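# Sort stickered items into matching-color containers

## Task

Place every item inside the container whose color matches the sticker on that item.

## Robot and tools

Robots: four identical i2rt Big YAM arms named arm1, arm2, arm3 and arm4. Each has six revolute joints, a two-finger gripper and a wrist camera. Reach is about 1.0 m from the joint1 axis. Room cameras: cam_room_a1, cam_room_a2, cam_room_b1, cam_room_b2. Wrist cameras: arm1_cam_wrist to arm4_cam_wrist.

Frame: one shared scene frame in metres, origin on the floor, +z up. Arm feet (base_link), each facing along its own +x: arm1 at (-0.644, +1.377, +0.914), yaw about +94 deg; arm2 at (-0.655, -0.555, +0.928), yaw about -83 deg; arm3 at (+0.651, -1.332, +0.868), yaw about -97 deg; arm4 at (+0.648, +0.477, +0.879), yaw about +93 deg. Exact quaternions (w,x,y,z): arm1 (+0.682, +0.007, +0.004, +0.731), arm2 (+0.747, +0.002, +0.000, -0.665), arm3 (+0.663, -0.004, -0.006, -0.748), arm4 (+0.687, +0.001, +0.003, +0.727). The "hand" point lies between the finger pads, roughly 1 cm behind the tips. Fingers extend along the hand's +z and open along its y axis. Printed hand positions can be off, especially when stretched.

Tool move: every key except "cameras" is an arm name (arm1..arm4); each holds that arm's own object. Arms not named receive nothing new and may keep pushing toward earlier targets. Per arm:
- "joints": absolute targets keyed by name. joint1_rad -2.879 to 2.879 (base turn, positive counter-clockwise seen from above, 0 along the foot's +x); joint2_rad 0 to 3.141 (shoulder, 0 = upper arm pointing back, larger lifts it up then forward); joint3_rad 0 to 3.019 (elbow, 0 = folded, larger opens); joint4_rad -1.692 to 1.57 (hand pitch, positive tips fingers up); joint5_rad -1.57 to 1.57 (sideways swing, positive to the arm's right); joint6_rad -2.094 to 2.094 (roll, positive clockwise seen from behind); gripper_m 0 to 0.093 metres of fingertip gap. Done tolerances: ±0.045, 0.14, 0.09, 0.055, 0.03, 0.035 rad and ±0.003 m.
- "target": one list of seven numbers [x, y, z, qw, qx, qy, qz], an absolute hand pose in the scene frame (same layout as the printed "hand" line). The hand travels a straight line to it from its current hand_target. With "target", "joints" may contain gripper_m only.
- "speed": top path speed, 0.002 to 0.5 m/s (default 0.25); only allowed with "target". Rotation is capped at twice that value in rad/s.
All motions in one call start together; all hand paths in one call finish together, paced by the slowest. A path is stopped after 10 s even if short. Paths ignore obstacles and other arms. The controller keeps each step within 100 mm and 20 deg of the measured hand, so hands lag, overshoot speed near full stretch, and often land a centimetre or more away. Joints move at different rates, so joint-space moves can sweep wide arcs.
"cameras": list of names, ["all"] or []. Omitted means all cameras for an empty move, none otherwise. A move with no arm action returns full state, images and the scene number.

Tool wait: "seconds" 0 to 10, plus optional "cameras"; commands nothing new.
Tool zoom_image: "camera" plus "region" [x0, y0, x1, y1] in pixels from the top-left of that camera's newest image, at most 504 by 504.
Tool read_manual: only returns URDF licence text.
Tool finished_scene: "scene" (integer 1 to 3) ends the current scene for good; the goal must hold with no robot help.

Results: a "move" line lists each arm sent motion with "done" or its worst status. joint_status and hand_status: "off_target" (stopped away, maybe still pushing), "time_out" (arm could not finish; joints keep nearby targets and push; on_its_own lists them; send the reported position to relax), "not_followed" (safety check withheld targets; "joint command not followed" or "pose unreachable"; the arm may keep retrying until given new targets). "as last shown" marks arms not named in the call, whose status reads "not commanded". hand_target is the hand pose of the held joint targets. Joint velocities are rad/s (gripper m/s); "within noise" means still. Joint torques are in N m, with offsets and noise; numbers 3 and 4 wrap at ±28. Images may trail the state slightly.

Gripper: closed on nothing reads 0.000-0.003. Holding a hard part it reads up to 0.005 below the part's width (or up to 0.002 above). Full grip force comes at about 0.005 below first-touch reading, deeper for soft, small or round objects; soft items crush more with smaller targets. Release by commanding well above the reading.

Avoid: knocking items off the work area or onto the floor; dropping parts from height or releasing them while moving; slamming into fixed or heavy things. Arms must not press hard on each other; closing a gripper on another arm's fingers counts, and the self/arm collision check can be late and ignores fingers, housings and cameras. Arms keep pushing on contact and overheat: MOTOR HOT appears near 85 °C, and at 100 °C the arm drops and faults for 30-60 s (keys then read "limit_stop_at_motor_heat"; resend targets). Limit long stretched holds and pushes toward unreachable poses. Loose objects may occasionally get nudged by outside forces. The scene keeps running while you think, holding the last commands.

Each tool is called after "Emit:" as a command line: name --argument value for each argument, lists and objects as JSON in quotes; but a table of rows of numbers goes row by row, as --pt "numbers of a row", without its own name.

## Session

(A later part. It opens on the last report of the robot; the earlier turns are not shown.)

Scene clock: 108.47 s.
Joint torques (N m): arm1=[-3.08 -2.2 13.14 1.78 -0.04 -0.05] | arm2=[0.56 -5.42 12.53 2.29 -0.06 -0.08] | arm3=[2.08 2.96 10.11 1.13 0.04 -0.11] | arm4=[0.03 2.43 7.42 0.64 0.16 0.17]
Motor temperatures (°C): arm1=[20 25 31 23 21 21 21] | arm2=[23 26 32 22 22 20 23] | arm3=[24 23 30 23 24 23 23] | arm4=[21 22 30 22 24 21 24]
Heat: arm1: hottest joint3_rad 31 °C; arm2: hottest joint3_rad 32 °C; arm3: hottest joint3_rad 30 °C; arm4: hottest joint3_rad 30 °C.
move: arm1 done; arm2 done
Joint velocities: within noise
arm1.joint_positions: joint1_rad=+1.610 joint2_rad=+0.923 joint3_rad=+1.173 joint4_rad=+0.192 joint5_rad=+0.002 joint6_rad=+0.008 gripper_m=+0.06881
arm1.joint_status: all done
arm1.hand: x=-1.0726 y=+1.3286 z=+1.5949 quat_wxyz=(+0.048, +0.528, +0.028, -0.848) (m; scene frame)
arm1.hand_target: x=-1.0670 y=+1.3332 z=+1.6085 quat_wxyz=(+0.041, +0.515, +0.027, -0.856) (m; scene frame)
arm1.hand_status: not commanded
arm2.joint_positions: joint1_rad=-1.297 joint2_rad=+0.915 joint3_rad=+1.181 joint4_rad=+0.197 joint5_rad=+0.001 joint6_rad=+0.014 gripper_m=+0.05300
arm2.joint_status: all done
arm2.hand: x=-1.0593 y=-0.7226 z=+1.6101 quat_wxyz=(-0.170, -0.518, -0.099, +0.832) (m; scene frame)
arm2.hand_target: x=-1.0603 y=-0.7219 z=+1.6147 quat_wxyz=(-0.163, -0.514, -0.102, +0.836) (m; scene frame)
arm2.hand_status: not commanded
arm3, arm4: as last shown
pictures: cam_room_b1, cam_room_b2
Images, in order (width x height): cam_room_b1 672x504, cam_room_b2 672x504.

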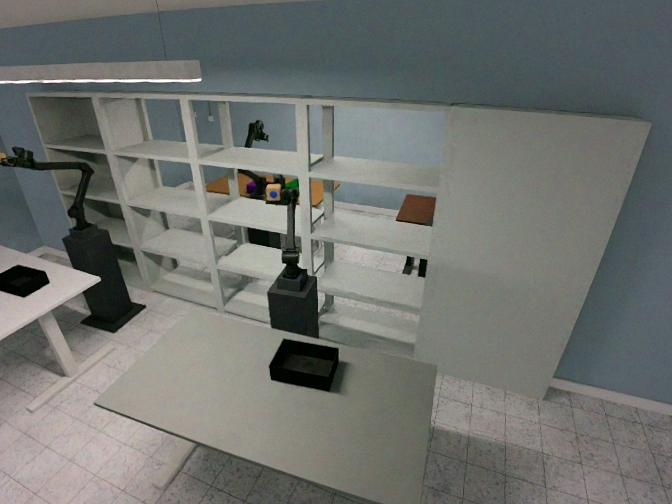

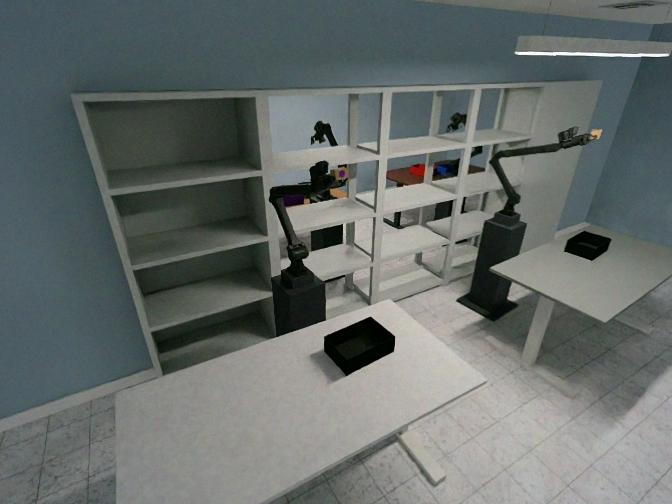

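Emit:
move --arm1 '{"joints": {"joint1_rad": -2.25, "joint4_rad": -1.405}}' --arm2 '{"joints": {"joint1_rad": 0.921, "joint4_rad": -1.405}}' --arm3 '{"joints": {"joint1_rad": -1.984, "joint2_rad": 0.921, "joint3_rad": 1.192, "joint4_rad": -1.2, "gripper_m": 0.085}}' --arm4 '{"joints": {"joint1_rad": 0.913, "joint2_rad": 0.921, "joint3_rad": 1.192, "joint4_rad": -1.2, "gripper_m": 0.093}}'

Emit:
move --arm1 '{"target": [-0.36, 1.175, 1.085, 0.2307, 0.2918, 0.9254, -0.0727], "speed": 0.2}' --arm2 '{"target": [-0.345, -0.738, 1.085, 0.2333, 0.2561, 0.9360, -0.0638], "speed": 0.2}' --cameras '["arm1_cam_wrist", "arm2_cam_wrist"]'

Emit:
move --arm1 '{"target": [-0.08, 0.985, 1.105, 0.2307, 0.2918, 0.9254, -0.0727], "speed": 0.15}' --arm2 '{"target": [-0.11, -0.88, 1.10, 0.2333, 0.2561, 0.9360, -0.0638], "speed": 0.15}' --cameras '["arm1_cam_wrist", "arm2_cam_wrist"]'

Scene clock: 130.63 s.
Joint torques (N m): arm1=[-2.08 -3.55 12.77 0.84 -0.01 -0.05] | arm2=[0.97 -6.18 12.08 1.13 0.09 -0.04] | arm3=[0.79 -6.59 10.61 1.26 -0.07 -0.11] | arm4=[1.08 -6.65 10.74 1.21 0.12 0.16]
Motor temperatures (°C): arm1=[20 25 32 23 21 21 22] | arm2=[23 26 32 22 22 20 24] | arm3=[24 23 30 23 24 23 23] | arm4=[21 22 31 22 24 21 24]
Heat: arm1: hottest joint3_rad 32 °C; arm2: hottest joint3_rad 32 °C; arm3: hottest joint3_rad 30 °C; arm4: hottest joint3_rad 31 °C.
move: arm1 done; arm2 done; arm3 done; arm4 done
Joint velocities: within noise
arm1.joint_positions: joint1_rad=-2.246 joint2_rad=+0.933 joint3_rad=+1.173 joint4_rad=-1.397 joint5_rad=+0.002 joint6_rad=+0.006 gripper_m=+0.06886
arm1.joint_status: all done
arm1.hand: x=-0.3745 y=+1.1925 z=+1.2483 quat_wxyz=(-0.188, -0.295, -0.935, +0.063) (m; scene frame)
arm1.hand_target: x=-0.3766 y=+1.1927 z=+1.2601 quat_wxyz=(-0.199, -0.293, -0.933, +0.066) (m; scene frame)
arm1.hand_status: not commanded
arm2.joint_positions: joint1_rad=+0.919 joint2_rad=+0.927 joint3_rad=+1.181 joint4_rad=-1.393 joint5_rad=-0.002 joint6_rad=+0.012 gripper_m=+0.05300
arm2.joint_status: all done
arm2.hand: x=-0.3786 y=-0.7208 z=+1.2733 quat_wxyz=(-0.208, -0.264, -0.940, +0.053) (m; scene frame)
arm2.hand_target: x=-0.3806 y=-0.7193 z=+1.2788 quat_wxyz=(-0.210, -0.257, -0.942, +0.055) (m; scene frame)
arm2.hand_status: not commanded
arm3.joint_positions: joint1_rad=-1.975 joint2_rad=+0.931 joint3_rad=+1.180 joint4_rad=-1.203 joint5_rad=+0.002 joint6_rad=+0.005 gripper_m=+0.08507
arm3.joint_status: all done
arm3.hand: x=+0.3360 y=-1.1433 z=+1.2312 quat_wxyz=(+0.073, -0.920, +0.252, +0.291) (m; scene frame)
arm3.hand_target: x=+0.3381 y=-1.1412 z=+1.2413 quat_wxyz=(+0.077, -0.916, +0.252, +0.302) (m; scene frame)
arm3.hand_status: not commanded
arm4.joint_positions: joint1_rad=+0.912 joint2_rad=+0.934 joint3_rad=+1.170 joint4_rad=-1.210 joint5_rad=-0.001 joint6_rad=-0.011 gripper_m=+0.09312
arm4.joint_status: all done
arm4.hand: x=+0.3514 y=+0.6838 z=+1.2391 quat_wxyz=(-0.086, +0.914, -0.279, -0.282) (m; scene frame)
arm4.hand_target: x=+0.3505 y=+0.6845 z=+1.2565 quat_wxyz=(-0.091, +0.906, -0.282, -0.303) (m; scene frame)
arm4.hand_status: not commanded
pictures: none

Scene clock: 132.30 s.
Joint torques (N m): arm1=[-2.49 -2.02 11.88 1.68 -0.04 -0.07] | arm2=[1.44 -6.18 10.91 2.55 0.16 0.01] | arm3=[0.79 -6.48 10.63 1.29 -0.07 -0.1] | arm4=[0.62 -6.53 10.61 1.32 0.11 0.11]
Motor temperatures (°C): arm1=[20 25 32 23 21 21 22] | arm2=[23 26 32 22 22 20 24] | arm3=[24 23 30 23 24 23 23] | arm4=[21 22 31 22 24 21 24]
Heat: arm1: hottest joint3_rad 32 °C; arm2: hottest joint3_rad 32 °C; arm3: hottest joint3_rad 30 °C; arm4: hottest joint3_rad 31 °C.
move: arm1 done; arm2 done
Joint velocities: within noise
arm1.joint_positions: joint1_rad=-2.257 joint2_rad=+0.937 joint3_rad=+0.711 joint4_rad=-0.867 joint5_rad=-0.013 joint6_rad=-0.005 gripper_m=+0.06886
arm1.joint_status: not commanded
arm1.hand: x=-0.3639 y=+1.1823 z=+1.0793 quat_wxyz=(-0.220, -0.291, -0.929, +0.068) (m; scene frame)
arm1.hand_target: x=-0.3601 y=+1.1752 z=+1.0852 quat_wxyz=(-0.231, -0.292, -0.925, +0.073) (m; scene frame)
arm1.hand_status: done (0.010 m and 1.5 deg from the pose sent, 0.165 m and 5.1 deg at the start)
arm2.joint_positions: joint1_rad=+0.919 joint2_rad=+1.006 joint3_rad=+0.717 joint4_rad=-0.807 joint5_rad=+0.003 joint6_rad=+0.012 gripper_m=+0.05300
arm2.joint_status: not commanded
arm2.hand: x=-0.3498 y=-0.7382 z=+1.0854 quat_wxyz=(-0.227, -0.263, -0.936, +0.061) (m; scene frame)
arm2.hand_target: x=-0.3451 y=-0.7380 z=+1.0850 quat_wxyz=(-0.233, -0.256, -0.936, +0.064) (m; scene frame)
arm2.hand_status: done (0.005 m and 1.1 deg from the pose sent, 0.192 m and 3.4 deg at the start)
arm3, arm4: as last shown
pictures: arm1_cam_wrist, arm2_cam_wrist
Images, in order (width x height): arm1_cam_wrist 672x504, arm2_cam_wrist 672x504.

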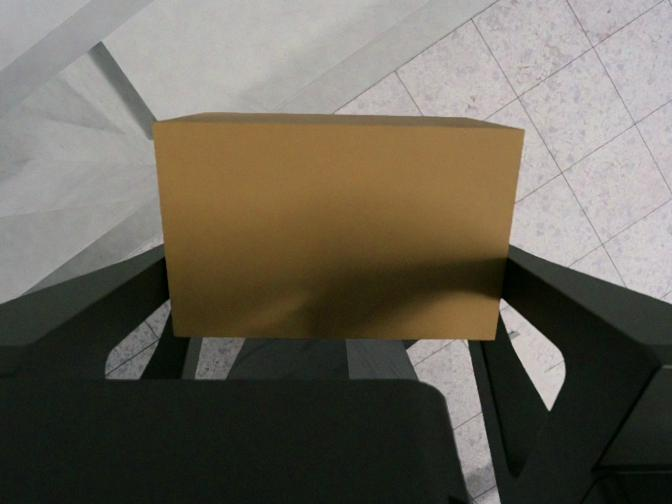

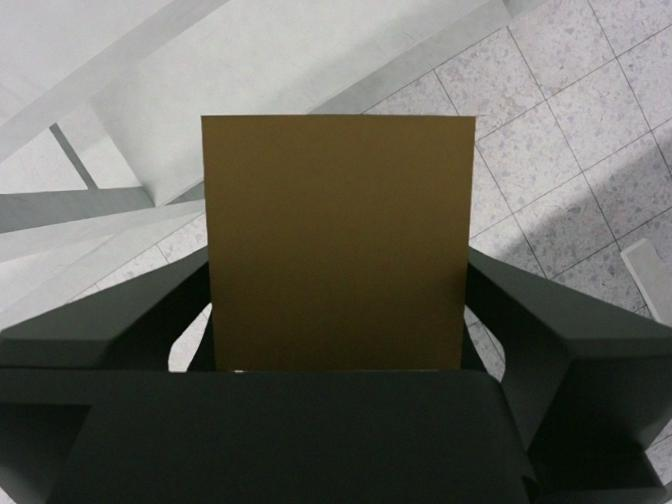

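Scene clock: 135.17 s.
Joint torques (N m): arm1=[-1.2 -15.33 16.91 0.76 0.06 0.08] | arm2=[0.79 -16.38 16.21 1.17 -0.01 -0.05] | arm3=[0.67 -6.59 10.58 1.31 -0.06 -0.1] | arm4=[0.79 -6.77 10.77 1.29 0.1 0.13]
Motor temperatures (°C): arm1=[20 25 33 23 21 21 22] | arm2=[23 26 33 22 22 20 24] | arm3=[24 23 30 23 24 23 23] | arm4=[21 22 31 22 24 21 24]
Heat: arm1: hottest joint3_rad 33 °C; arm2: hottest joint3_rad 33 °C; arm3: hottest joint3_rad 30 °C; arm4: hottest joint3_rad 31 °C.
move: arm1 off_target; arm2 off_target
Joint velocities: within noise
arm1.joint_positions: joint1_rad=-2.257 joint2_rad=+1.825 joint3_rad=+1.608 joint4_rad=-0.899 joint5_rad=-0.008 joint6_rad=-0.004 gripper_m=+0.06886
arm1.joint_status: not commanded
arm1.hand: x=-0.0983 y=+0.9931 z=+1.0796 quat_wxyz=(-0.208, -0.293, -0.931, +0.066) (m; scene frame)
arm1.hand_target: x=-0.0813 y=+0.9861 z=+1.1053 quat_wxyz=(-0.231, -0.292, -0.925, +0.073) (m; scene frame)
arm1.hand_status: off_target (0.032 m and 2.7 deg from the pose sent, 0.347 m and 1.5 deg at the start)
arm2.joint_positions: joint1_rad=+0.919 joint2_rad=+1.706 joint3_rad=+1.394 joint4_rad=-0.797 joint5_rad=+0.003 joint6_rad=+0.010 gripper_m=+0.05300
arm2.joint_status: not commanded
arm2.hand: x=-0.1274 y=-0.8700 z=+1.0853 quat_wxyz=(-0.221, -0.263, -0.937, +0.059) (m; scene frame)
arm2.hand_target: x=-0.1111 y=-0.8794 z=+1.1001 quat_wxyz=(-0.234, -0.256, -0.936, +0.064) (m; scene frame)
arm2.hand_status: off_target (0.025 m and 1.7 deg from the pose sent, 0.279 m and 1.1 deg at the start)
arm3, arm4: as last shown
pictures: arm1_cam_wrist, arm2_cam_wrist
Images, in order (width x height): arm1_cam_wrist 672x504, arm2_cam_wrist 672x504.

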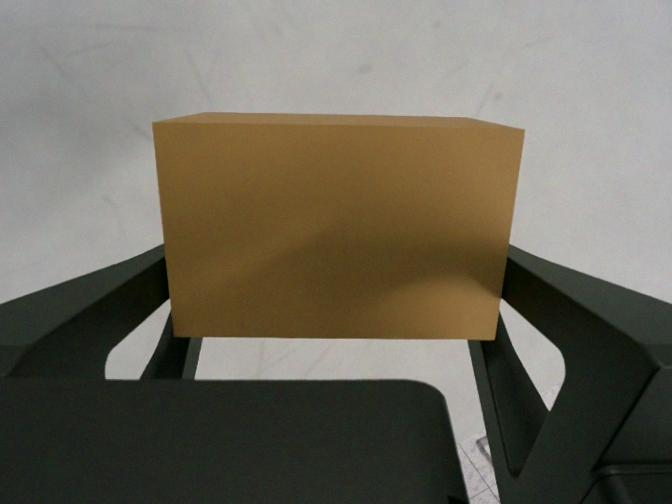

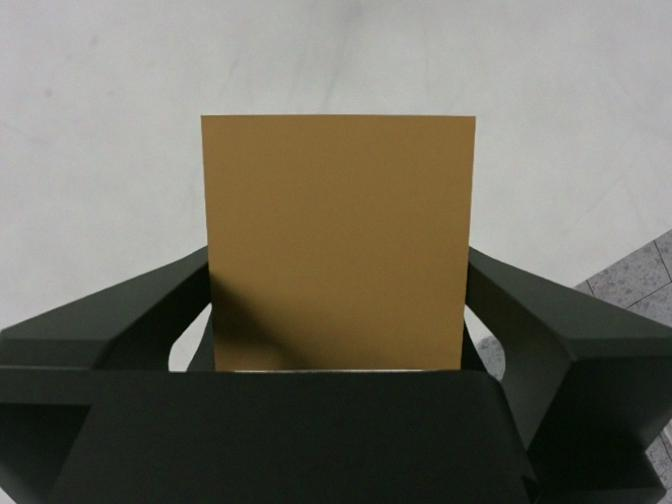

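Emit:
move --arm1 '{"target": [-0.018, 0.942, 1.085, 0.2307, 0.2918, 0.9254, -0.0727], "speed": 0.12}' --arm2 '{"target": [-0.012, -0.94, 1.092, 0.2333, 0.2561, 0.9360, -0.0638], "speed": 0.12}' --cameras '["cam_room_a1", "cam_room_a2"]'

Emit:
move --arm1 '{"target": [-0.024, 0.946, 1.035, 0.1738, 0.2957, 0.9378, -0.0548], "speed": 0.1}' --arm2 '{"target": [-0.014, -0.938, 1.05, 0.2005, 0.2581, 0.9435, -0.0549], "speed": 0.1}' --cameras '["cam_room_a1", "cam_room_a2"]'

Scene clock: 171.57 s.
Joint torques (N m): arm1=[-1.61 -18.2 17.54 0.85 0.1 0.08] | arm2=[0.62 -21.01 16.94 1.17 -0.07 -0.08] | arm3=[0.67 -6.59 10.65 1.26 -0.06 -0.1] | arm4=[0.56 -6.59 10.67 1.22 0.1 0.15]
Motor temperatures (°C): arm1=[20 25 40 23 21 21 22] | arm2=[23 26 37 22 22 20 24] | arm3=[24 23 30 23 24 23 23] | arm4=[21 22 34 22 24 21 24]
Heat: arm1: hottest joint3_rad 40 °C; arm2: hottest joint3_rad 37 °C; arm3: hottest joint3_rad 30 °C; arm4: hottest joint3_rad 34 °C.
move: arm1 off_target; arm2 off_target
Joint velocities: within noise
arm1.joint_positions: joint1_rad=-2.257 joint2_rad=+2.042 joint3_rad=+1.892 joint4_rad=-0.966 joint5_rad=-0.008 joint6_rad=-0.004 gripper_m=+0.06886
arm1.joint_status: not commanded
arm1.hand: x=-0.0366 y=+0.9491 z=+1.0607 quat_wxyz=(-0.208, -0.293, -0.931, +0.066) (m; scene frame)
arm1.hand_target: x=-0.0195 y=+0.9433 z=+1.0855 quat_wxyz=(-0.232, -0.292, -0.925, +0.073) (m; scene frame)
arm1.hand_status: off_target (0.031 m and 2.7 deg from the pose sent, 0.095 m and 2.7 deg at the start)
arm2.joint_positions: joint1_rad=+0.919 joint2_rad=+2.010 joint3_rad=+1.827 joint4_rad=-0.924 joint5_rad=+0.003 joint6_rad=+0.010 gripper_m=+0.05300
arm2.joint_status: not commanded
arm2.hand: x=-0.0272 y=-0.9294 z=+1.0810 quat_wxyz=(-0.222, -0.263, -0.937, +0.059) (m; scene frame)
arm2.hand_target: x=-0.0132 y=-0.9394 z=+1.0919 quat_wxyz=(-0.234, -0.256, -0.936, +0.064) (m; scene frame)
arm2.hand_status: off_target (0.022 m and 1.6 deg from the pose sent, 0.135 m and 1.7 deg at the start)
arm3, arm4: as last shown
pictures: cam_room_a1, cam_room_a2
Images, in order (width x height): cam_room_a1 672x504, cam_room_a2 672x504.

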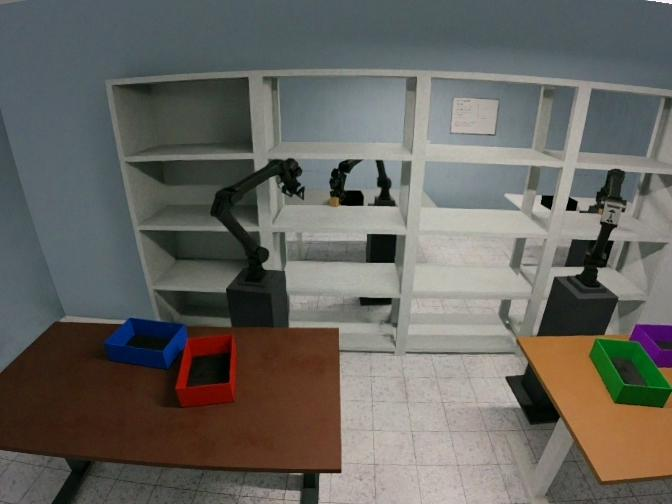

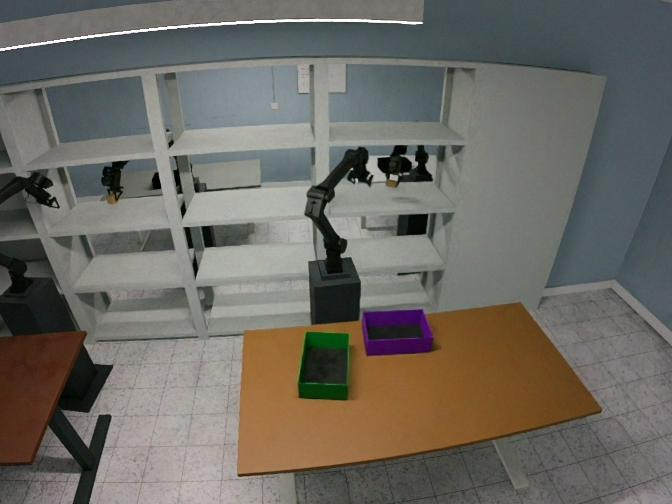

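Scene clock: 172.87 s.
Joint torques (N m): arm1=[-1.49 -19.02 16.85 0.59 0.08 0.09] | arm2=[0.73 -21.71 16.53 1.07 -0.03 -0.06] | arm3=[0.79 -6.65 10.61 1.26 -0.07 -0.11] | arm4=[0.97 -6.3 10.67 1.29 0.11 0.14]
Motor temperatures (°C): arm1=[20 25 40 23 21 21 22] | arm2=[23 26 37 22 22 20 24] | arm3=[24 23 30 23 24 23 23] | arm4=[21 22 34 22 24 21 24]
Heat: arm1: hottest joint3_rad 40 °C; arm2: hottest joint3_rad 37 °C; arm3: hottest joint3_rad 30 °C; arm4: hottest joint3_rad 34 °C.
move: arm1 off_target; arm2 off_target
Joint velocities: within noise
arm1.joint_positions: joint1_rad=-2.257 joint2_rad=+2.127 joint3_rad=+1.926 joint4_rad=-1.041 joint5_rad=-0.008 joint6_rad=-0.004 gripper_m=+0.06886
arm1.joint_status: not commanded
arm1.hand: x=-0.0433 y=+0.9534 z=+1.0088 quat_wxyz=(-0.149, -0.297, -0.942, +0.047) (m; scene frame)
arm1.hand_target: x=-0.0254 y=+0.9472 z=+1.0353 quat_wxyz=(-0.174, -0.295, -0.938, +0.055) (m; scene frame)
arm1.hand_status: off_target (0.033 m and 3.0 deg from the pose sent, 0.029 m and 4.2 deg at the start)
arm2.joint_positions: joint1_rad=+0.919 joint2_rad=+2.068 joint3_rad=+1.828 joint4_rad=-0.939 joint5_rad=+0.003 joint6_rad=+0.010 gripper_m=+0.05300
arm2.joint_status: not commanded
arm2.hand: x=-0.0297 y=-0.9277 z=+1.0387 quat_wxyz=(-0.188, -0.265, -0.944, +0.050) (m; scene frame)
arm2.hand_target: x=-0.0151 y=-0.9374 z=+1.0501 quat_wxyz=(-0.201, -0.258, -0.943, +0.055) (m; scene frame)
arm2.hand_status: off_target (0.022 m and 1.7 deg from the pose sent, 0.035 m and 2.7 deg at the start)
arm3, arm4: as last shown
pictures: cam_room_a1, cam_room_a2
Images, in order (width x height): cam_room_a1 672x504, cam_room_a2 672x504.

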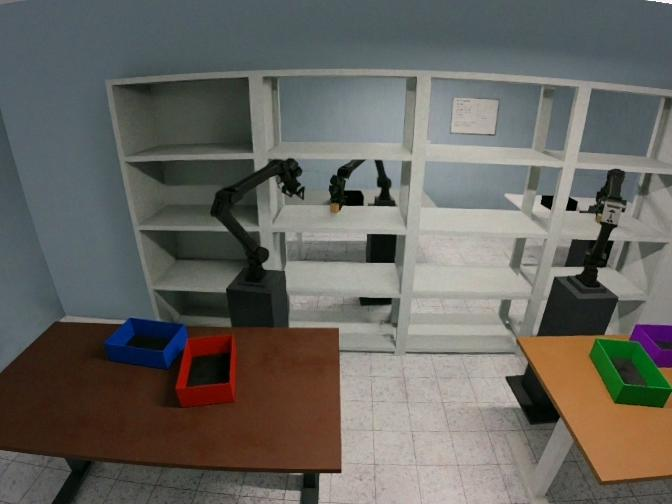

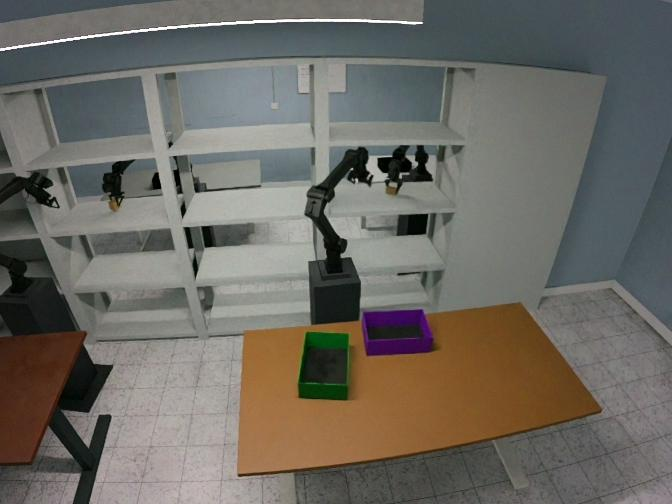

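Emit:
move --arm1 '{"target": [-0.024, 0.946, 1.02, 0.1738, 0.2957, 0.9378, -0.0548], "speed": 0.06}' --arm2 '{"target": [-0.014, -0.938, 1.03, 0.2005, 0.2581, 0.9435, -0.0549], "speed": 0.06}' --cameras '["cam_room_a1", "cam_room_a2"]'

Emit:
zoom_image --camera "cam_room_a2" --region '[320, 130, 470, 230]'

Emit:
zoom_image --camera "cam_room_a1" --region '[270, 140, 420, 240]'

Scene clock: 179.83 s.
Joint torques (N m): arm1=[-0.73 -17.85 15.09 1.52 0.03 0.13] | arm2=[0.73 -20.89 14.13 2.33 -0.03 -0.07] | arm3=[0.91 -6.48 10.61 1.28 -0.06 -0.1] | arm4=[0.73 -6.77 10.69 1.29 0.12 0.14]
Motor temperatures (°C): arm1=[20 26 39 23 21 21 22] | arm2=[23 26 37 22 22 20 24] | arm3=[24 23 30 23 24 23 23] | arm4=[21 22 34 22 24 21 24]
Heat: arm1: hottest joint3_rad 39 °C; arm2: hottest joint3_rad 37 °C; arm3: hottest joint3_rad 30 °C; arm4: hottest joint3_rad 34 °C.
move: arm1 off_target; arm2 off_target
Joint velocities: within noise
arm1.joint_positions: joint1_rad=-2.257 joint2_rad=+2.127 joint3_rad=+1.926 joint4_rad=-1.035 joint5_rad=-0.008 joint6_rad=-0.004 gripper_m=+0.06886
arm1.joint_status: not commanded
arm1.hand: x=-0.0420 y=+0.9524 z=+1.0093 quat_wxyz=(-0.152, -0.297, -0.941, +0.048) (m; scene frame)
arm1.hand_target: x=-0.0248 y=+0.9468 z=+1.0203 quat_wxyz=(-0.174, -0.296, -0.938, +0.055) (m; scene frame)
arm1.hand_status: off_target (0.022 m and 2.6 deg from the pose sent, 0.024 m and 3.0 deg at the start)
arm2.joint_positions: joint1_rad=+0.919 joint2_rad=+2.075 joint3_rad=+1.828 joint4_rad=-0.926 joint5_rad=+0.003 joint6_rad=+0.010 gripper_m=+0.05300
arm2.joint_status: not commanded
arm2.hand: x=-0.0274 y=-0.9291 z=+1.0350 quat_wxyz=(-0.191, -0.265, -0.944, +0.051) (m; scene frame)
arm2.hand_target: x=-0.0148 y=-0.9376 z=+1.0302 quat_wxyz=(-0.201, -0.258, -0.943, +0.055) (m; scene frame)
arm2.hand_status: off_target (0.017 m and 1.4 deg from the pose sent, 0.021 m and 1.7 deg at the start)
arm3, arm4: as last shown
pictures: cam_room_a1, cam_room_a2
Images, in order (width x height): cam_room_a1 672x504, cam_room_a2 672x504.

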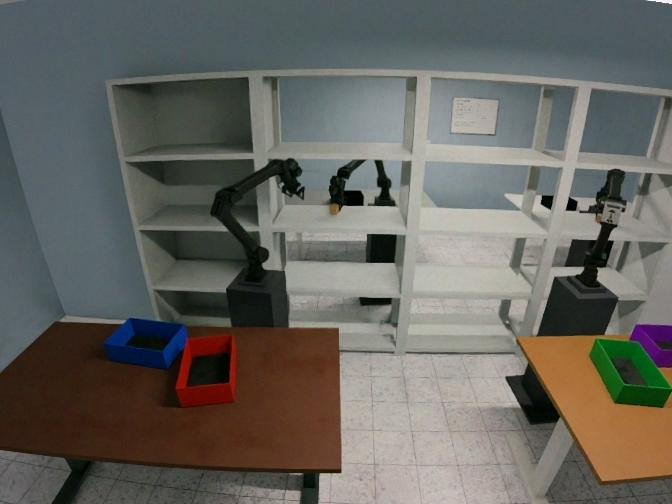

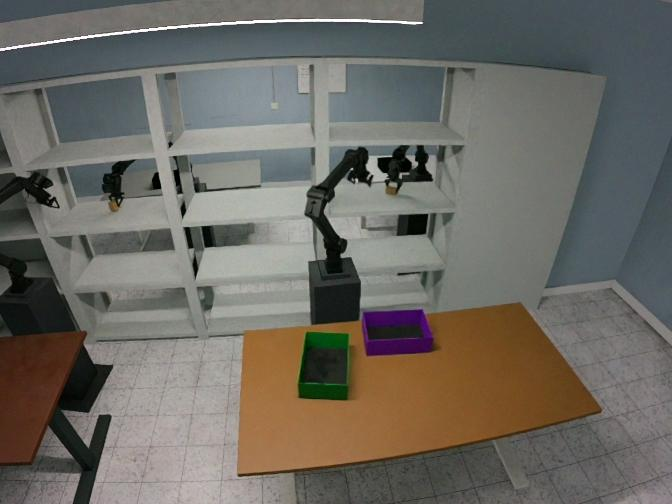

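Scaled by 3.360.

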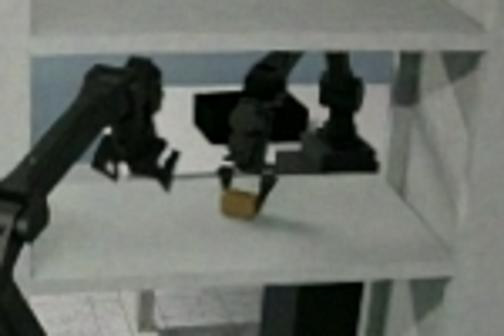

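Scaled by 3.360.

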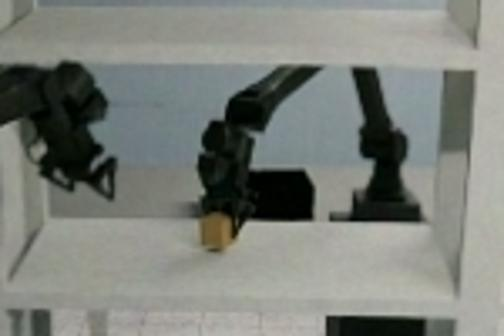

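Emit:
move --arm1 '{"target": [-0.024, 0.946, 1.005, 0.1738, 0.2957, 0.9378, -0.0548], "speed": 0.06}' --arm2 '{"target": [-0.014, -0.938, 1.012, 0.2005, 0.2581, 0.9435, -0.0549], "speed": 0.06}' --cameras '["cam_room_a1", "cam_room_a2"]'

Emit:
zoom_image --camera "cam_room_a2" --region '[365, 150, 425, 210]'

Emit:
zoom_image --camera "cam_room_a1" --region '[310, 160, 370, 220]'

Scene clock: 186.87 s.
Joint torques (N m): arm1=[-1.61 -18.55 13.23 1.58 0.09 0.1] | arm2=[0.62 -21.3 12.07 2.39 -0.04 -0.07] | arm3=[0.73 -6.53 10.63 1.31 -0.06 -0.1] | arm4=[1.03 -6.95 10.7 1.29 0.11 0.14]
Motor temperatures (°C): arm1=[20 26 38 23 21 21 22] | arm2=[23 26 37 22 22 20 24] | arm3=[24 23 30 23 24 23 23] | arm4=[21 22 34 22 24 21 24]
Heat: arm1: hottest joint3_rad 38 °C; arm2: hottest joint3_rad 37 °C; arm3: hottest joint3_rad 30 °C; arm4: hottest joint3_rad 34 °C.
move: arm1 off_target; arm2 off_target
Joint velocities: within noise
arm1.joint_positions: joint1_rad=-2.257 joint2_rad=+2.137 joint3_rad=+1.926 joint4_rad=-1.001 joint5_rad=-0.008 joint6_rad=-0.004 gripper_m=+0.06886
arm1.joint_status: not commanded
arm1.hand: x=-0.0360 y=+0.9481 z=+1.0046 quat_wxyz=(-0.163, -0.296, -0.940, +0.052) (m; scene frame)
arm1.hand_target: x=-0.0242 y=+0.9464 z=+1.0050 quat_wxyz=(-0.174, -0.295, -0.938, +0.055) (m; scene frame)
arm1.hand_status: off_target (0.012 m and 1.3 deg from the pose sent, 0.020 m and 2.6 deg at the start)
arm2.joint_positions: joint1_rad=+0.919 joint2_rad=+2.091 joint3_rad=+1.828 joint4_rad=-0.888 joint5_rad=+0.003 joint6_rad=+0.010 gripper_m=+0.05300
arm2.joint_status: not commanded
arm2.hand: x=-0.0202 y=-0.9333 z=+1.0279 quat_wxyz=(-0.201, -0.264, -0.942, +0.054) (m; scene frame)
arm2.hand_target: x=-0.0146 y=-0.9377 z=+1.0120 quat_wxyz=(-0.201, -0.258, -0.943, +0.055) (m; scene frame)
arm2.hand_status: off_target (0.018 m and 0.7 deg from the pose sent, 0.028 m and 1.4 deg at the start)
arm3, arm4: as last shown
pictures: cam_room_a1, cam_room_a2
Images, in order (width x height): cam_room_a1 672x504, cam_room_a2 672x504.

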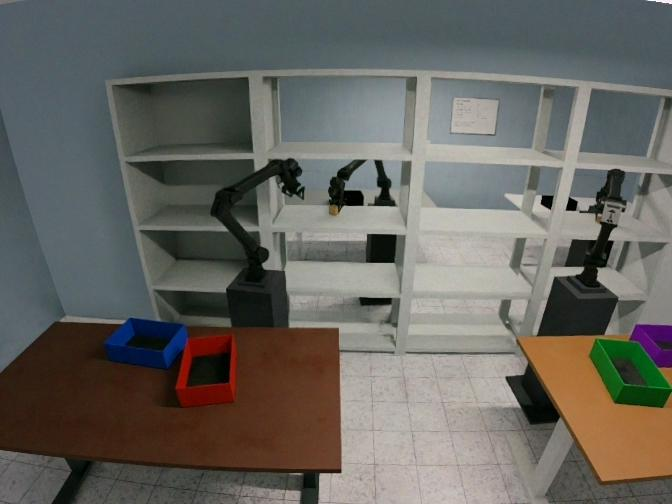

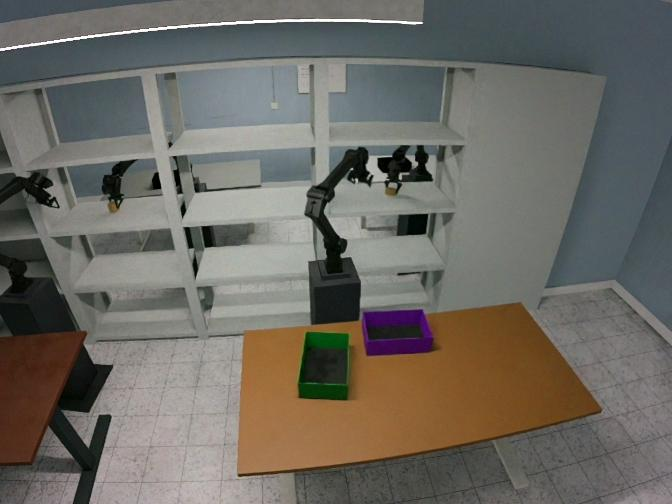

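Scaled by 8.400.

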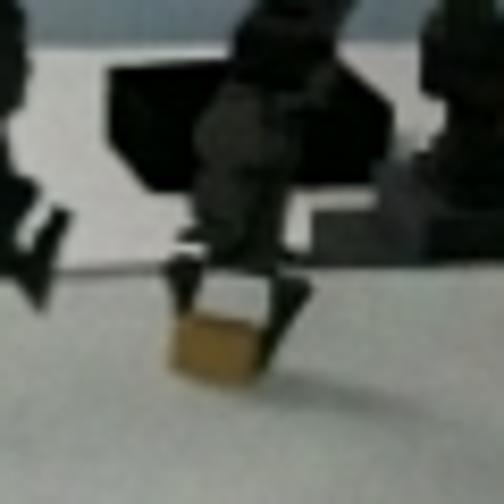

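Scaled by 8.400.

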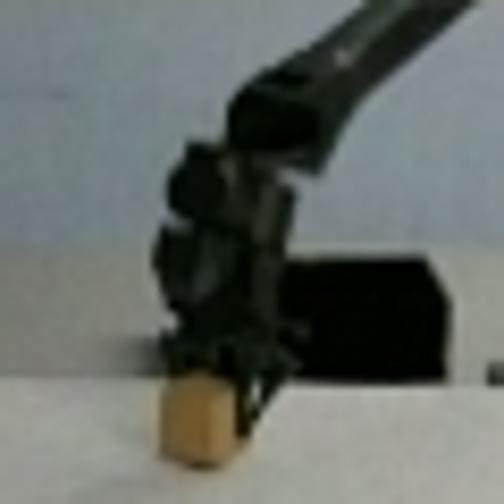

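Emit:
move --arm1 '{"target": [-0.024, 0.946, 0.992, 0.1738, 0.2957, 0.9378, -0.0548], "speed": 0.06}' --arm2 '{"target": [-0.014, -0.938, 0.998, 0.2005, 0.2581, 0.9435, -0.0549], "speed": 0.06}' --cameras '["cam_room_a1", "cam_room_a2"]'

Emit:
zoom_image --camera "cam_room_a2" --region '[365, 150, 425, 210]'

Emit:
zoom_image --camera "cam_room_a1" --region '[310, 160, 370, 220]'

Scene clock: 192.77 s.
Joint torques (N m): arm1=[-0.73 -17.32 11.48 1.48 0.11 0.11] | arm2=[0.62 -21.48 10.52 2.4 -0.05 -0.07] | arm3=[0.67 -6.48 10.63 1.28 -0.06 -0.1] | arm4=[0.73 -6.71 10.59 1.28 0.11 0.14]
Motor temperatures (°C): arm1=[20 26 38 23 21 21 22] | arm2=[23 26 36 22 22 20 25] | arm3=[24 23 30 23 24 23 23] | arm4=[21 22 35 22 24 21 24]
Heat: arm1: hottest joint3_rad 38 °C; arm2: hottest joint3_rad 36 °C; arm3: hottest joint3_rad 30 °C; arm4: hottest joint3_rad 35 °C.
move: arm1 off_target; arm2 off_target
Joint velocities: within noise
arm1.joint_positions: joint1_rad=-2.257 joint2_rad=+2.140 joint3_rad=+1.926 joint4_rad=-0.975 joint5_rad=-0.008 joint6_rad=-0.004 gripper_m=+0.06886
arm1.joint_status: not commanded
arm1.hand: x=-0.0311 y=+0.9446 z=+1.0047 quat_wxyz=(-0.174, -0.296, -0.938, +0.055) (m; scene frame)
arm1.hand_target: x=-0.0243 y=+0.9463 z=+0.9920 quat_wxyz=(-0.174, -0.296, -0.938, +0.055) (m; scene frame)
arm1.hand_status: off_target (0.015 m and 0.1 deg from the pose sent, 0.018 m and 1.3 deg at the start)
arm2.joint_positions: joint1_rad=+0.919 joint2_rad=+2.100 joint3_rad=+1.828 joint4_rad=-0.859 joint5_rad=+0.003 joint6_rad=+0.010 gripper_m=+0.05300
arm2.joint_status: not commanded
arm2.hand: x=-0.0148 y=-0.9365 z=+1.0238 quat_wxyz=(-0.211, -0.263, -0.940, +0.056) (m; scene frame)
arm2.hand_target: x=-0.0149 y=-0.9375 z=+0.9984 quat_wxyz=(-0.200, -0.258, -0.943, +0.055) (m; scene frame)
arm2.hand_status: off_target (0.026 m and 1.4 deg from the pose sent, 0.031 m and 0.7 deg at the start)
arm3, arm4: as last shown
pictures: cam_room_a1, cam_room_a2
Images, in order (width x height): cam_room_a1 672x504, cam_room_a2 672x504.

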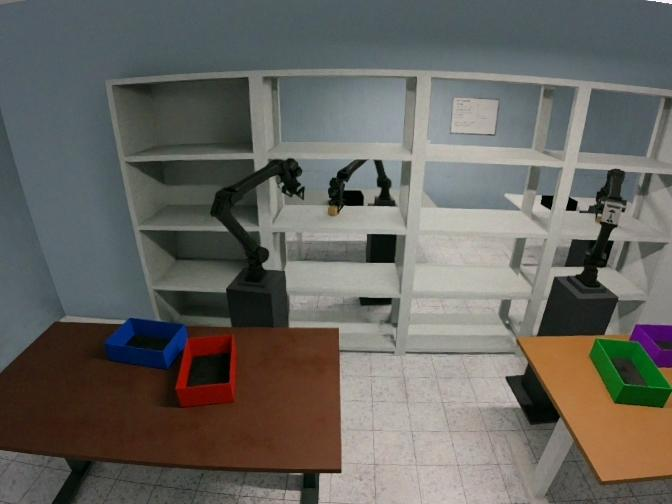

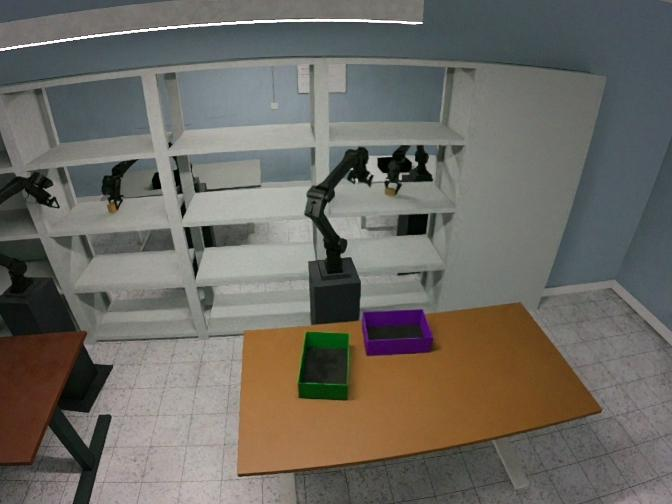

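Scaled by 8.400.

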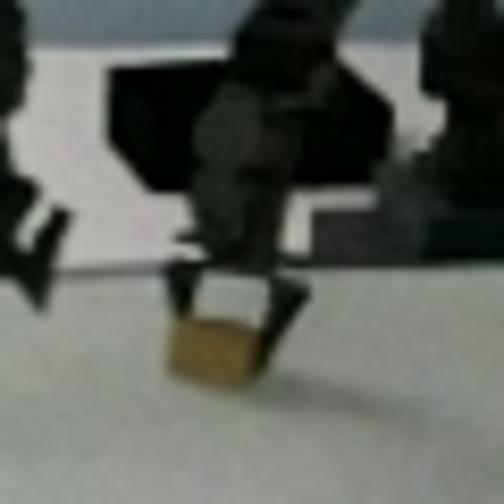

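Scaled by 8.400.

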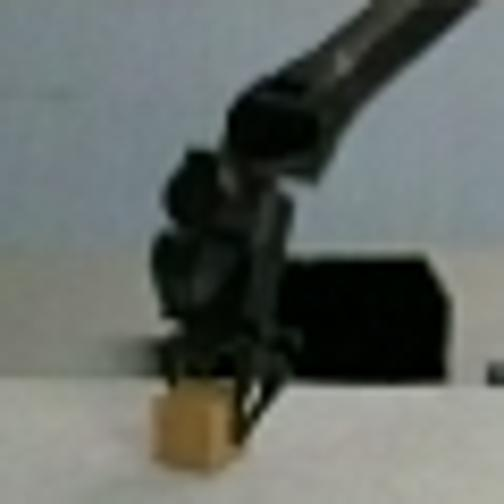

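Emit:
move --arm1 '{"target": [-0.024, 0.946, 0.984, 0.1738, 0.2957, 0.9378, -0.0548], "speed": 0.06}' --arm2 '{"target": [-0.012, -0.939, 0.985, 0.2005, 0.2581, 0.9435, -0.0549], "speed": 0.06}' --cameras '["cam_room_a1", "cam_room_a2"]'

Emit:
zoom_image --camera "cam_room_a2" --region '[365, 150, 425, 210]'

Emit:
zoom_image --camera "cam_room_a1" --region '[310, 160, 370, 220]'

Scene clock: 200.00 s.
Joint torques (N m): arm1=[-1.03 -17.61 10.32 1.66 0.08 0.09] | arm2=[0.62 -20.84 9.88 2.4 -0.07 -0.06] | arm3=[0.67 -6.59 10.62 1.29 -0.07 -0.11] | arm4=[1.26 -6.24 10.61 1.14 0.1 0.18]
Motor temperatures (°C): arm1=[20 26 37 23 21 21 23] | arm2=[23 26 36 22 22 20 25] | arm3=[24 23 30 23 24 23 23] | arm4=[21 22 35 22 24 21 24]
Heat: arm1: hottest joint3_rad 37 °C; arm2: hottest joint3_rad 36 °C; arm3: hottest joint3_rad 30 °C; arm4: hottest joint3_rad 35 °C.
move: arm1 off_target; arm2 off_target
Joint velocities: arm1=[within noise] | arm2=[within noise] | arm3=[within noise] | arm4=[0.005 -0.005 0.007 0.002 -0.154 0.007 0]
arm1.joint_positions: joint1_rad=-2.257 joint2_rad=+2.142 joint3_rad=+1.926 joint4_rad=-0.958 joint5_rad=-0.008 joint6_rad=-0.004 gripper_m=+0.06886
arm1.joint_status: not commanded
arm1.hand: x=-0.0280 y=+0.9424 z=+1.0048 quat_wxyz=(-0.181, -0.295, -0.936, +0.058) (m; scene frame)
arm1.hand_target: x=-0.0244 y=+0.9464 z=+0.9843 quat_wxyz=(-0.174, -0.295, -0.938, +0.055) (m; scene frame)
arm1.hand_status: off_target (0.022 m and 0.9 deg from the pose sent, 0.022 m and 0.1 deg at the start)
arm2.joint_positions: joint1_rad=+0.919 joint2_rad=+2.109 joint3_rad=+1.828 joint4_rad=-0.834 joint5_rad=+0.003 joint6_rad=+0.010 gripper_m=+0.05300
arm2.joint_status: not commanded
arm2.hand: x=-0.0104 y=-0.9391 z=+1.0203 quat_wxyz=(-0.218, -0.263, -0.938, +0.058) (m; scene frame)
arm2.hand_target: x=-0.0133 y=-0.9382 z=+0.9856 quat_wxyz=(-0.200, -0.258, -0.944, +0.055) (m; scene frame)
arm2.hand_status: off_target (0.035 m and 2.2 deg from the pose sent, 0.039 m and 1.4 deg at the start)
arm3.joint_positions: joint1_rad=-1.975 joint2_rad=+0.931 joint3_rad=+1.180 joint4_rad=-1.203 joint5_rad=+0.002 joint6_rad=+0.005 gripper_m=+0.08507
arm3.joint_status: not commanded
arm3.hand: x=+0.3360 y=-1.1433 z=+1.2312 quat_wxyz=(+0.073, -0.920, +0.252, +0.291) (m; scene frame)
arm3.hand_target: x=+0.3381 y=-1.1412 z=+1.2413 quat_wxyz=(+0.077, -0.916, +0.252, +0.302) (m; scene frame)
arm3.hand_status: not commanded
arm4.joint_positions: joint1_rad=+0.912 joint2_rad=+0.934 joint3_rad=+1.170 joint4_rad=-1.210 joint5_rad=-0.001 joint6_rad=-0.011 gripper_m=+0.09312
arm4.joint_status: not commanded
arm4.hand: x=+0.3514 y=+0.6838 z=+1.2391 quat_wxyz=(-0.086, +0.914, -0.279, -0.282) (m; scene frame)
arm4.hand_target: x=+0.3505 y=+0.6845 z=+1.2565 quat_wxyz=(-0.091, +0.906, -0.282, -0.303) (m; scene frame)
arm4.hand_status: not commanded
pictures: cam_room_a1, cam_room_a2
Images, in order (width x height): cam_room_a1 672x504, cam_room_a2 672x504.

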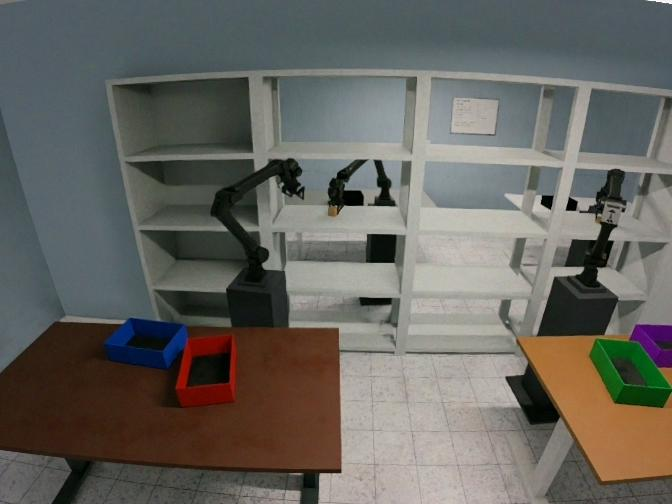

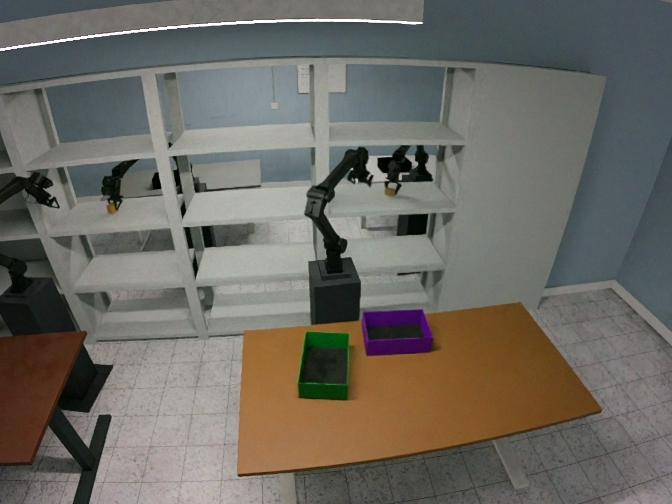

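Scaled by 8.400.

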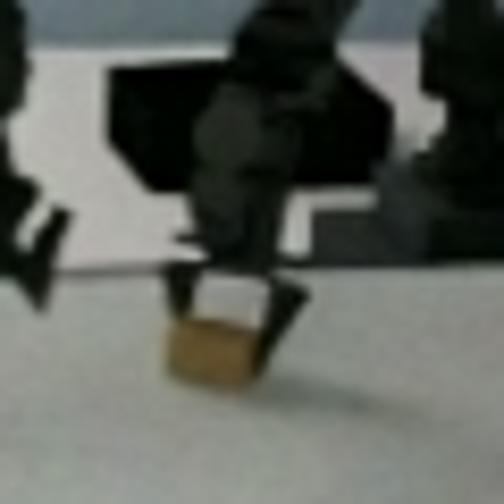

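Scaled by 8.400.

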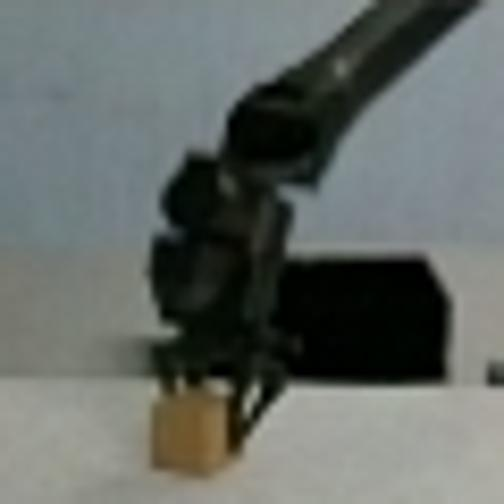

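Emit:
move --arm1 '{"target": [-0.024, 0.946, 1.0, 0.1738, 0.2957, 0.9378, -0.0548], "speed": 0.06}' --arm2 '{"target": [-0.012, -0.939, 1.005, 0.2005, 0.2581, 0.9435, -0.0549], "speed": 0.06}'

Emit:
move --arm1 '{"joints": {"gripper_m": 0.088}}' --arm2 '{"joints": {"gripper_m": 0.085}}' --cameras '["cam_room_a1", "cam_room_a2", "arm1_cam_wrist", "arm2_cam_wrist"]'

Emit:
zoom_image --camera "cam_room_a2" --region '[365, 150, 425, 210]'

Emit:
zoom_image --camera "cam_room_a1" --region '[310, 160, 370, 220]'

Scene clock: 208.83 s.
Joint torques (N m): arm1=[-1.14 -18.78 12.55 0.4 0.11 0.11] | arm2=[0.56 -22.12 12.23 0.85 -0.06 -0.05] | arm3=[0.79 -6.48 10.63 1.31 -0.07 -0.1] | arm4=[0.85 -6.53 10.77 1.37 0.13 0.12]
Motor temperatures (°C): arm1=[20 26 36 23 21 21 23] | arm2=[23 26 35 22 22 20 25] | arm3=[24 23 30 23 24 23 23] | arm4=[21 22 35 22 24 21 24]
Heat: arm1: hottest joint3_rad 36 °C; arm2: hottest joint3_rad 35 °C; arm3: hottest joint3_rad 30 °C; arm4: hottest joint3_rad 35 °C.
move: arm1 done; arm2 off_target
Joint velocities: within noise
arm1.joint_positions: joint1_rad=-2.257 joint2_rad=+2.142 joint3_rad=+1.925 joint4_rad=-0.959 joint5_rad=-0.008 joint6_rad=-0.004 gripper_m=+0.06886
arm1.joint_status: not commanded
arm1.hand: x=-0.0284 y=+0.9427 z=+1.0044 quat_wxyz=(-0.180, -0.295, -0.937, +0.057) (m; scene frame)
arm1.hand_target: x=-0.0240 y=+0.9461 z=+1.0002 quat_wxyz=(-0.174, -0.295, -0.938, +0.055) (m; scene frame)
arm1.hand_status: done (0.007 m and 0.8 deg from the pose sent, 0.007 m and 0.9 deg at the start)
arm2.joint_positions: joint1_rad=+0.919 joint2_rad=+2.109 joint3_rad=+1.828 joint4_rad=-0.839 joint5_rad=+0.003 joint6_rad=+0.008 gripper_m=+0.05300
arm2.joint_status: not commanded
arm2.hand: x=-0.0113 y=-0.9385 z=+1.0198 quat_wxyz=(-0.216, -0.262, -0.939, +0.058) (m; scene frame)
arm2.hand_target: x=-0.0123 y=-0.9388 z=+1.0050 quat_wxyz=(-0.201, -0.258, -0.943, +0.055) (m; scene frame)
arm2.hand_status: off_target (0.015 m and 1.9 deg from the pose sent, 0.016 m and 2.2 deg at the start)
arm3, arm4: as last shown
pictures: none

Scene clock: 209.37 s.
Joint torques (N m): arm1=[-1.32 -18.08 12.77 0.65 0.05 0.17] | arm2=[0.67 -22.07 12.25 1.05 -0.05 -0.05] | arm3=[0.73 -6.53 10.61 1.25 -0.07 -0.11] | arm4=[0.73 -6.83 10.65 1.26 0.11 0.15]
Motor temperatures (°C): arm1=[20 26 36 23 21 21 23] | arm2=[23 26 35 22 22 20 25] | arm3=[24 23 30 23 24 23 23] | arm4=[21 22 35 22 24 21 24]
Heat: arm1: hottest joint3_rad 36 °C; arm2: hottest joint3_rad 35 °C; arm3: hottest joint3_rad 30 °C; arm4: hottest joint3_rad 35 °C.
move: arm1 done; arm2 done
Joint velocities: within noise
arm1.joint_positions: joint1_rad=-2.257 joint2_rad=+2.143 joint3_rad=+1.925 joint4_rad=-0.966 joint5_rad=-0.007 joint6_rad=-0.004 gripper_m=+0.08797
arm1.joint_status: all done
arm1.hand: x=-0.0297 y=+0.9435 z=+1.0032 quat_wxyz=(-0.176, -0.295, -0.937, +0.056) (m; scene frame)
arm1.hand_target: x=-0.0240 y=+0.9461 z=+1.0001 quat_wxyz=(-0.174, -0.295, -0.938, +0.055) (m; scene frame)
arm1.hand_status: not commanded
arm2.joint_positions: joint1_rad=+0.919 joint2_rad=+2.109 joint3_rad=+1.828 joint4_rad=-0.844 joint5_rad=+0.003 joint6_rad=+0.008 gripper_m=+0.08493
arm2.joint_status: all done
arm2.hand: x=-0.0123 y=-0.9380 z=+1.0192 quat_wxyz=(-0.213, -0.263, -0.939, +0.057) (m; scene frame)
arm2.hand_target: x=-0.0123 y=-0.9389 z=+1.0050 quat_wxyz=(-0.201, -0.258, -0.943, +0.055) (m; scene frame)
arm2.hand_status: not commanded
arm3, arm4: as last shown
pictures: arm1_cam_wrist, arm2_cam_wrist, cam_room_a1, cam_room_a2
Images, in order (width x height): arm1_cam_wrist 672x504, arm2_cam_wrist 672x504, cam_room_a1 672x504, cam_room_a2 672x504.

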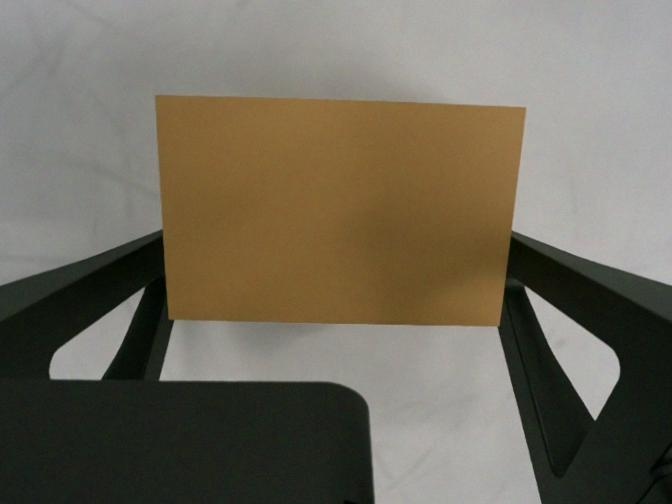

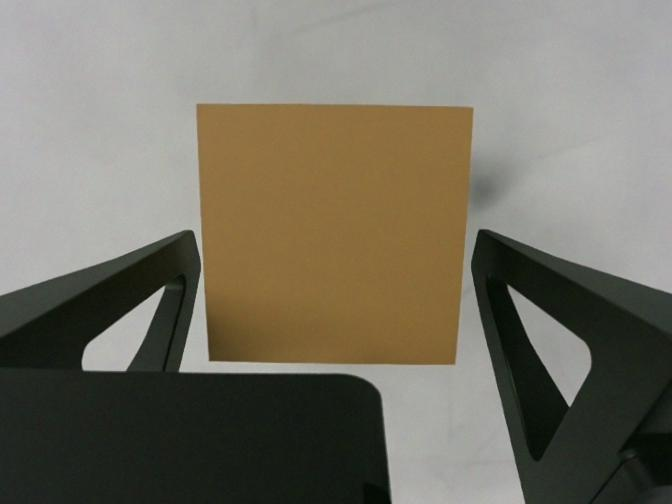

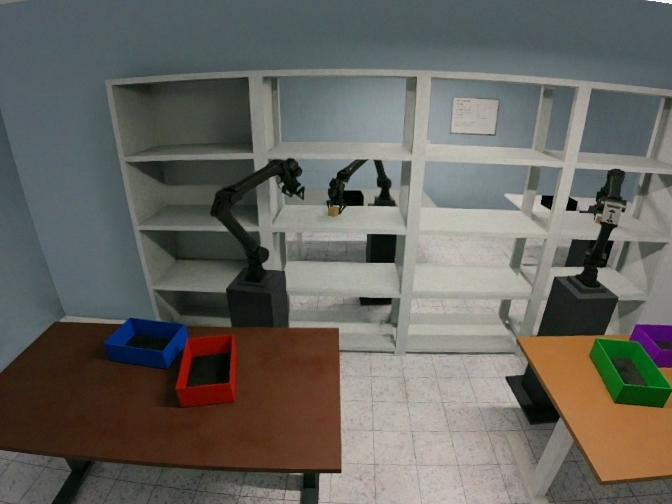

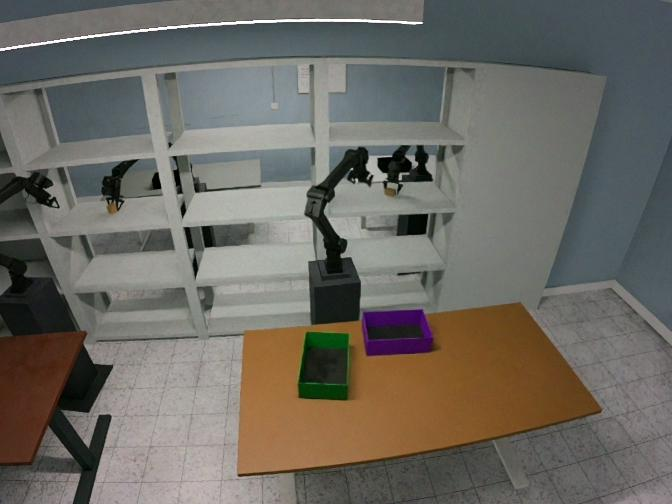

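Scaled by 8.400.

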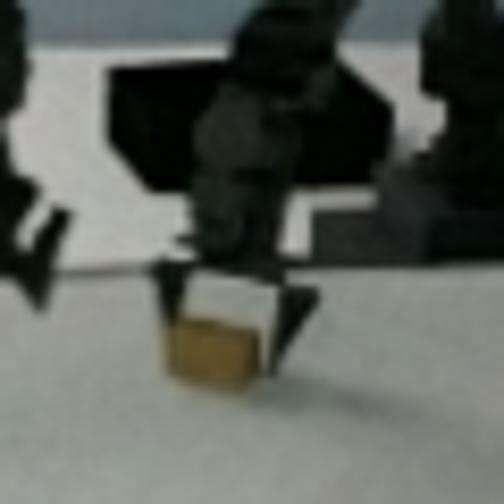

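Scaled by 8.400.

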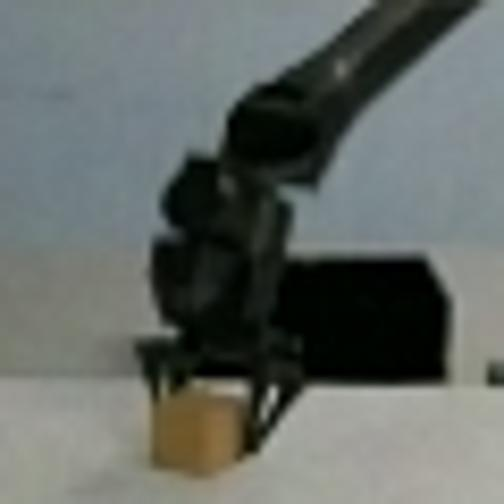

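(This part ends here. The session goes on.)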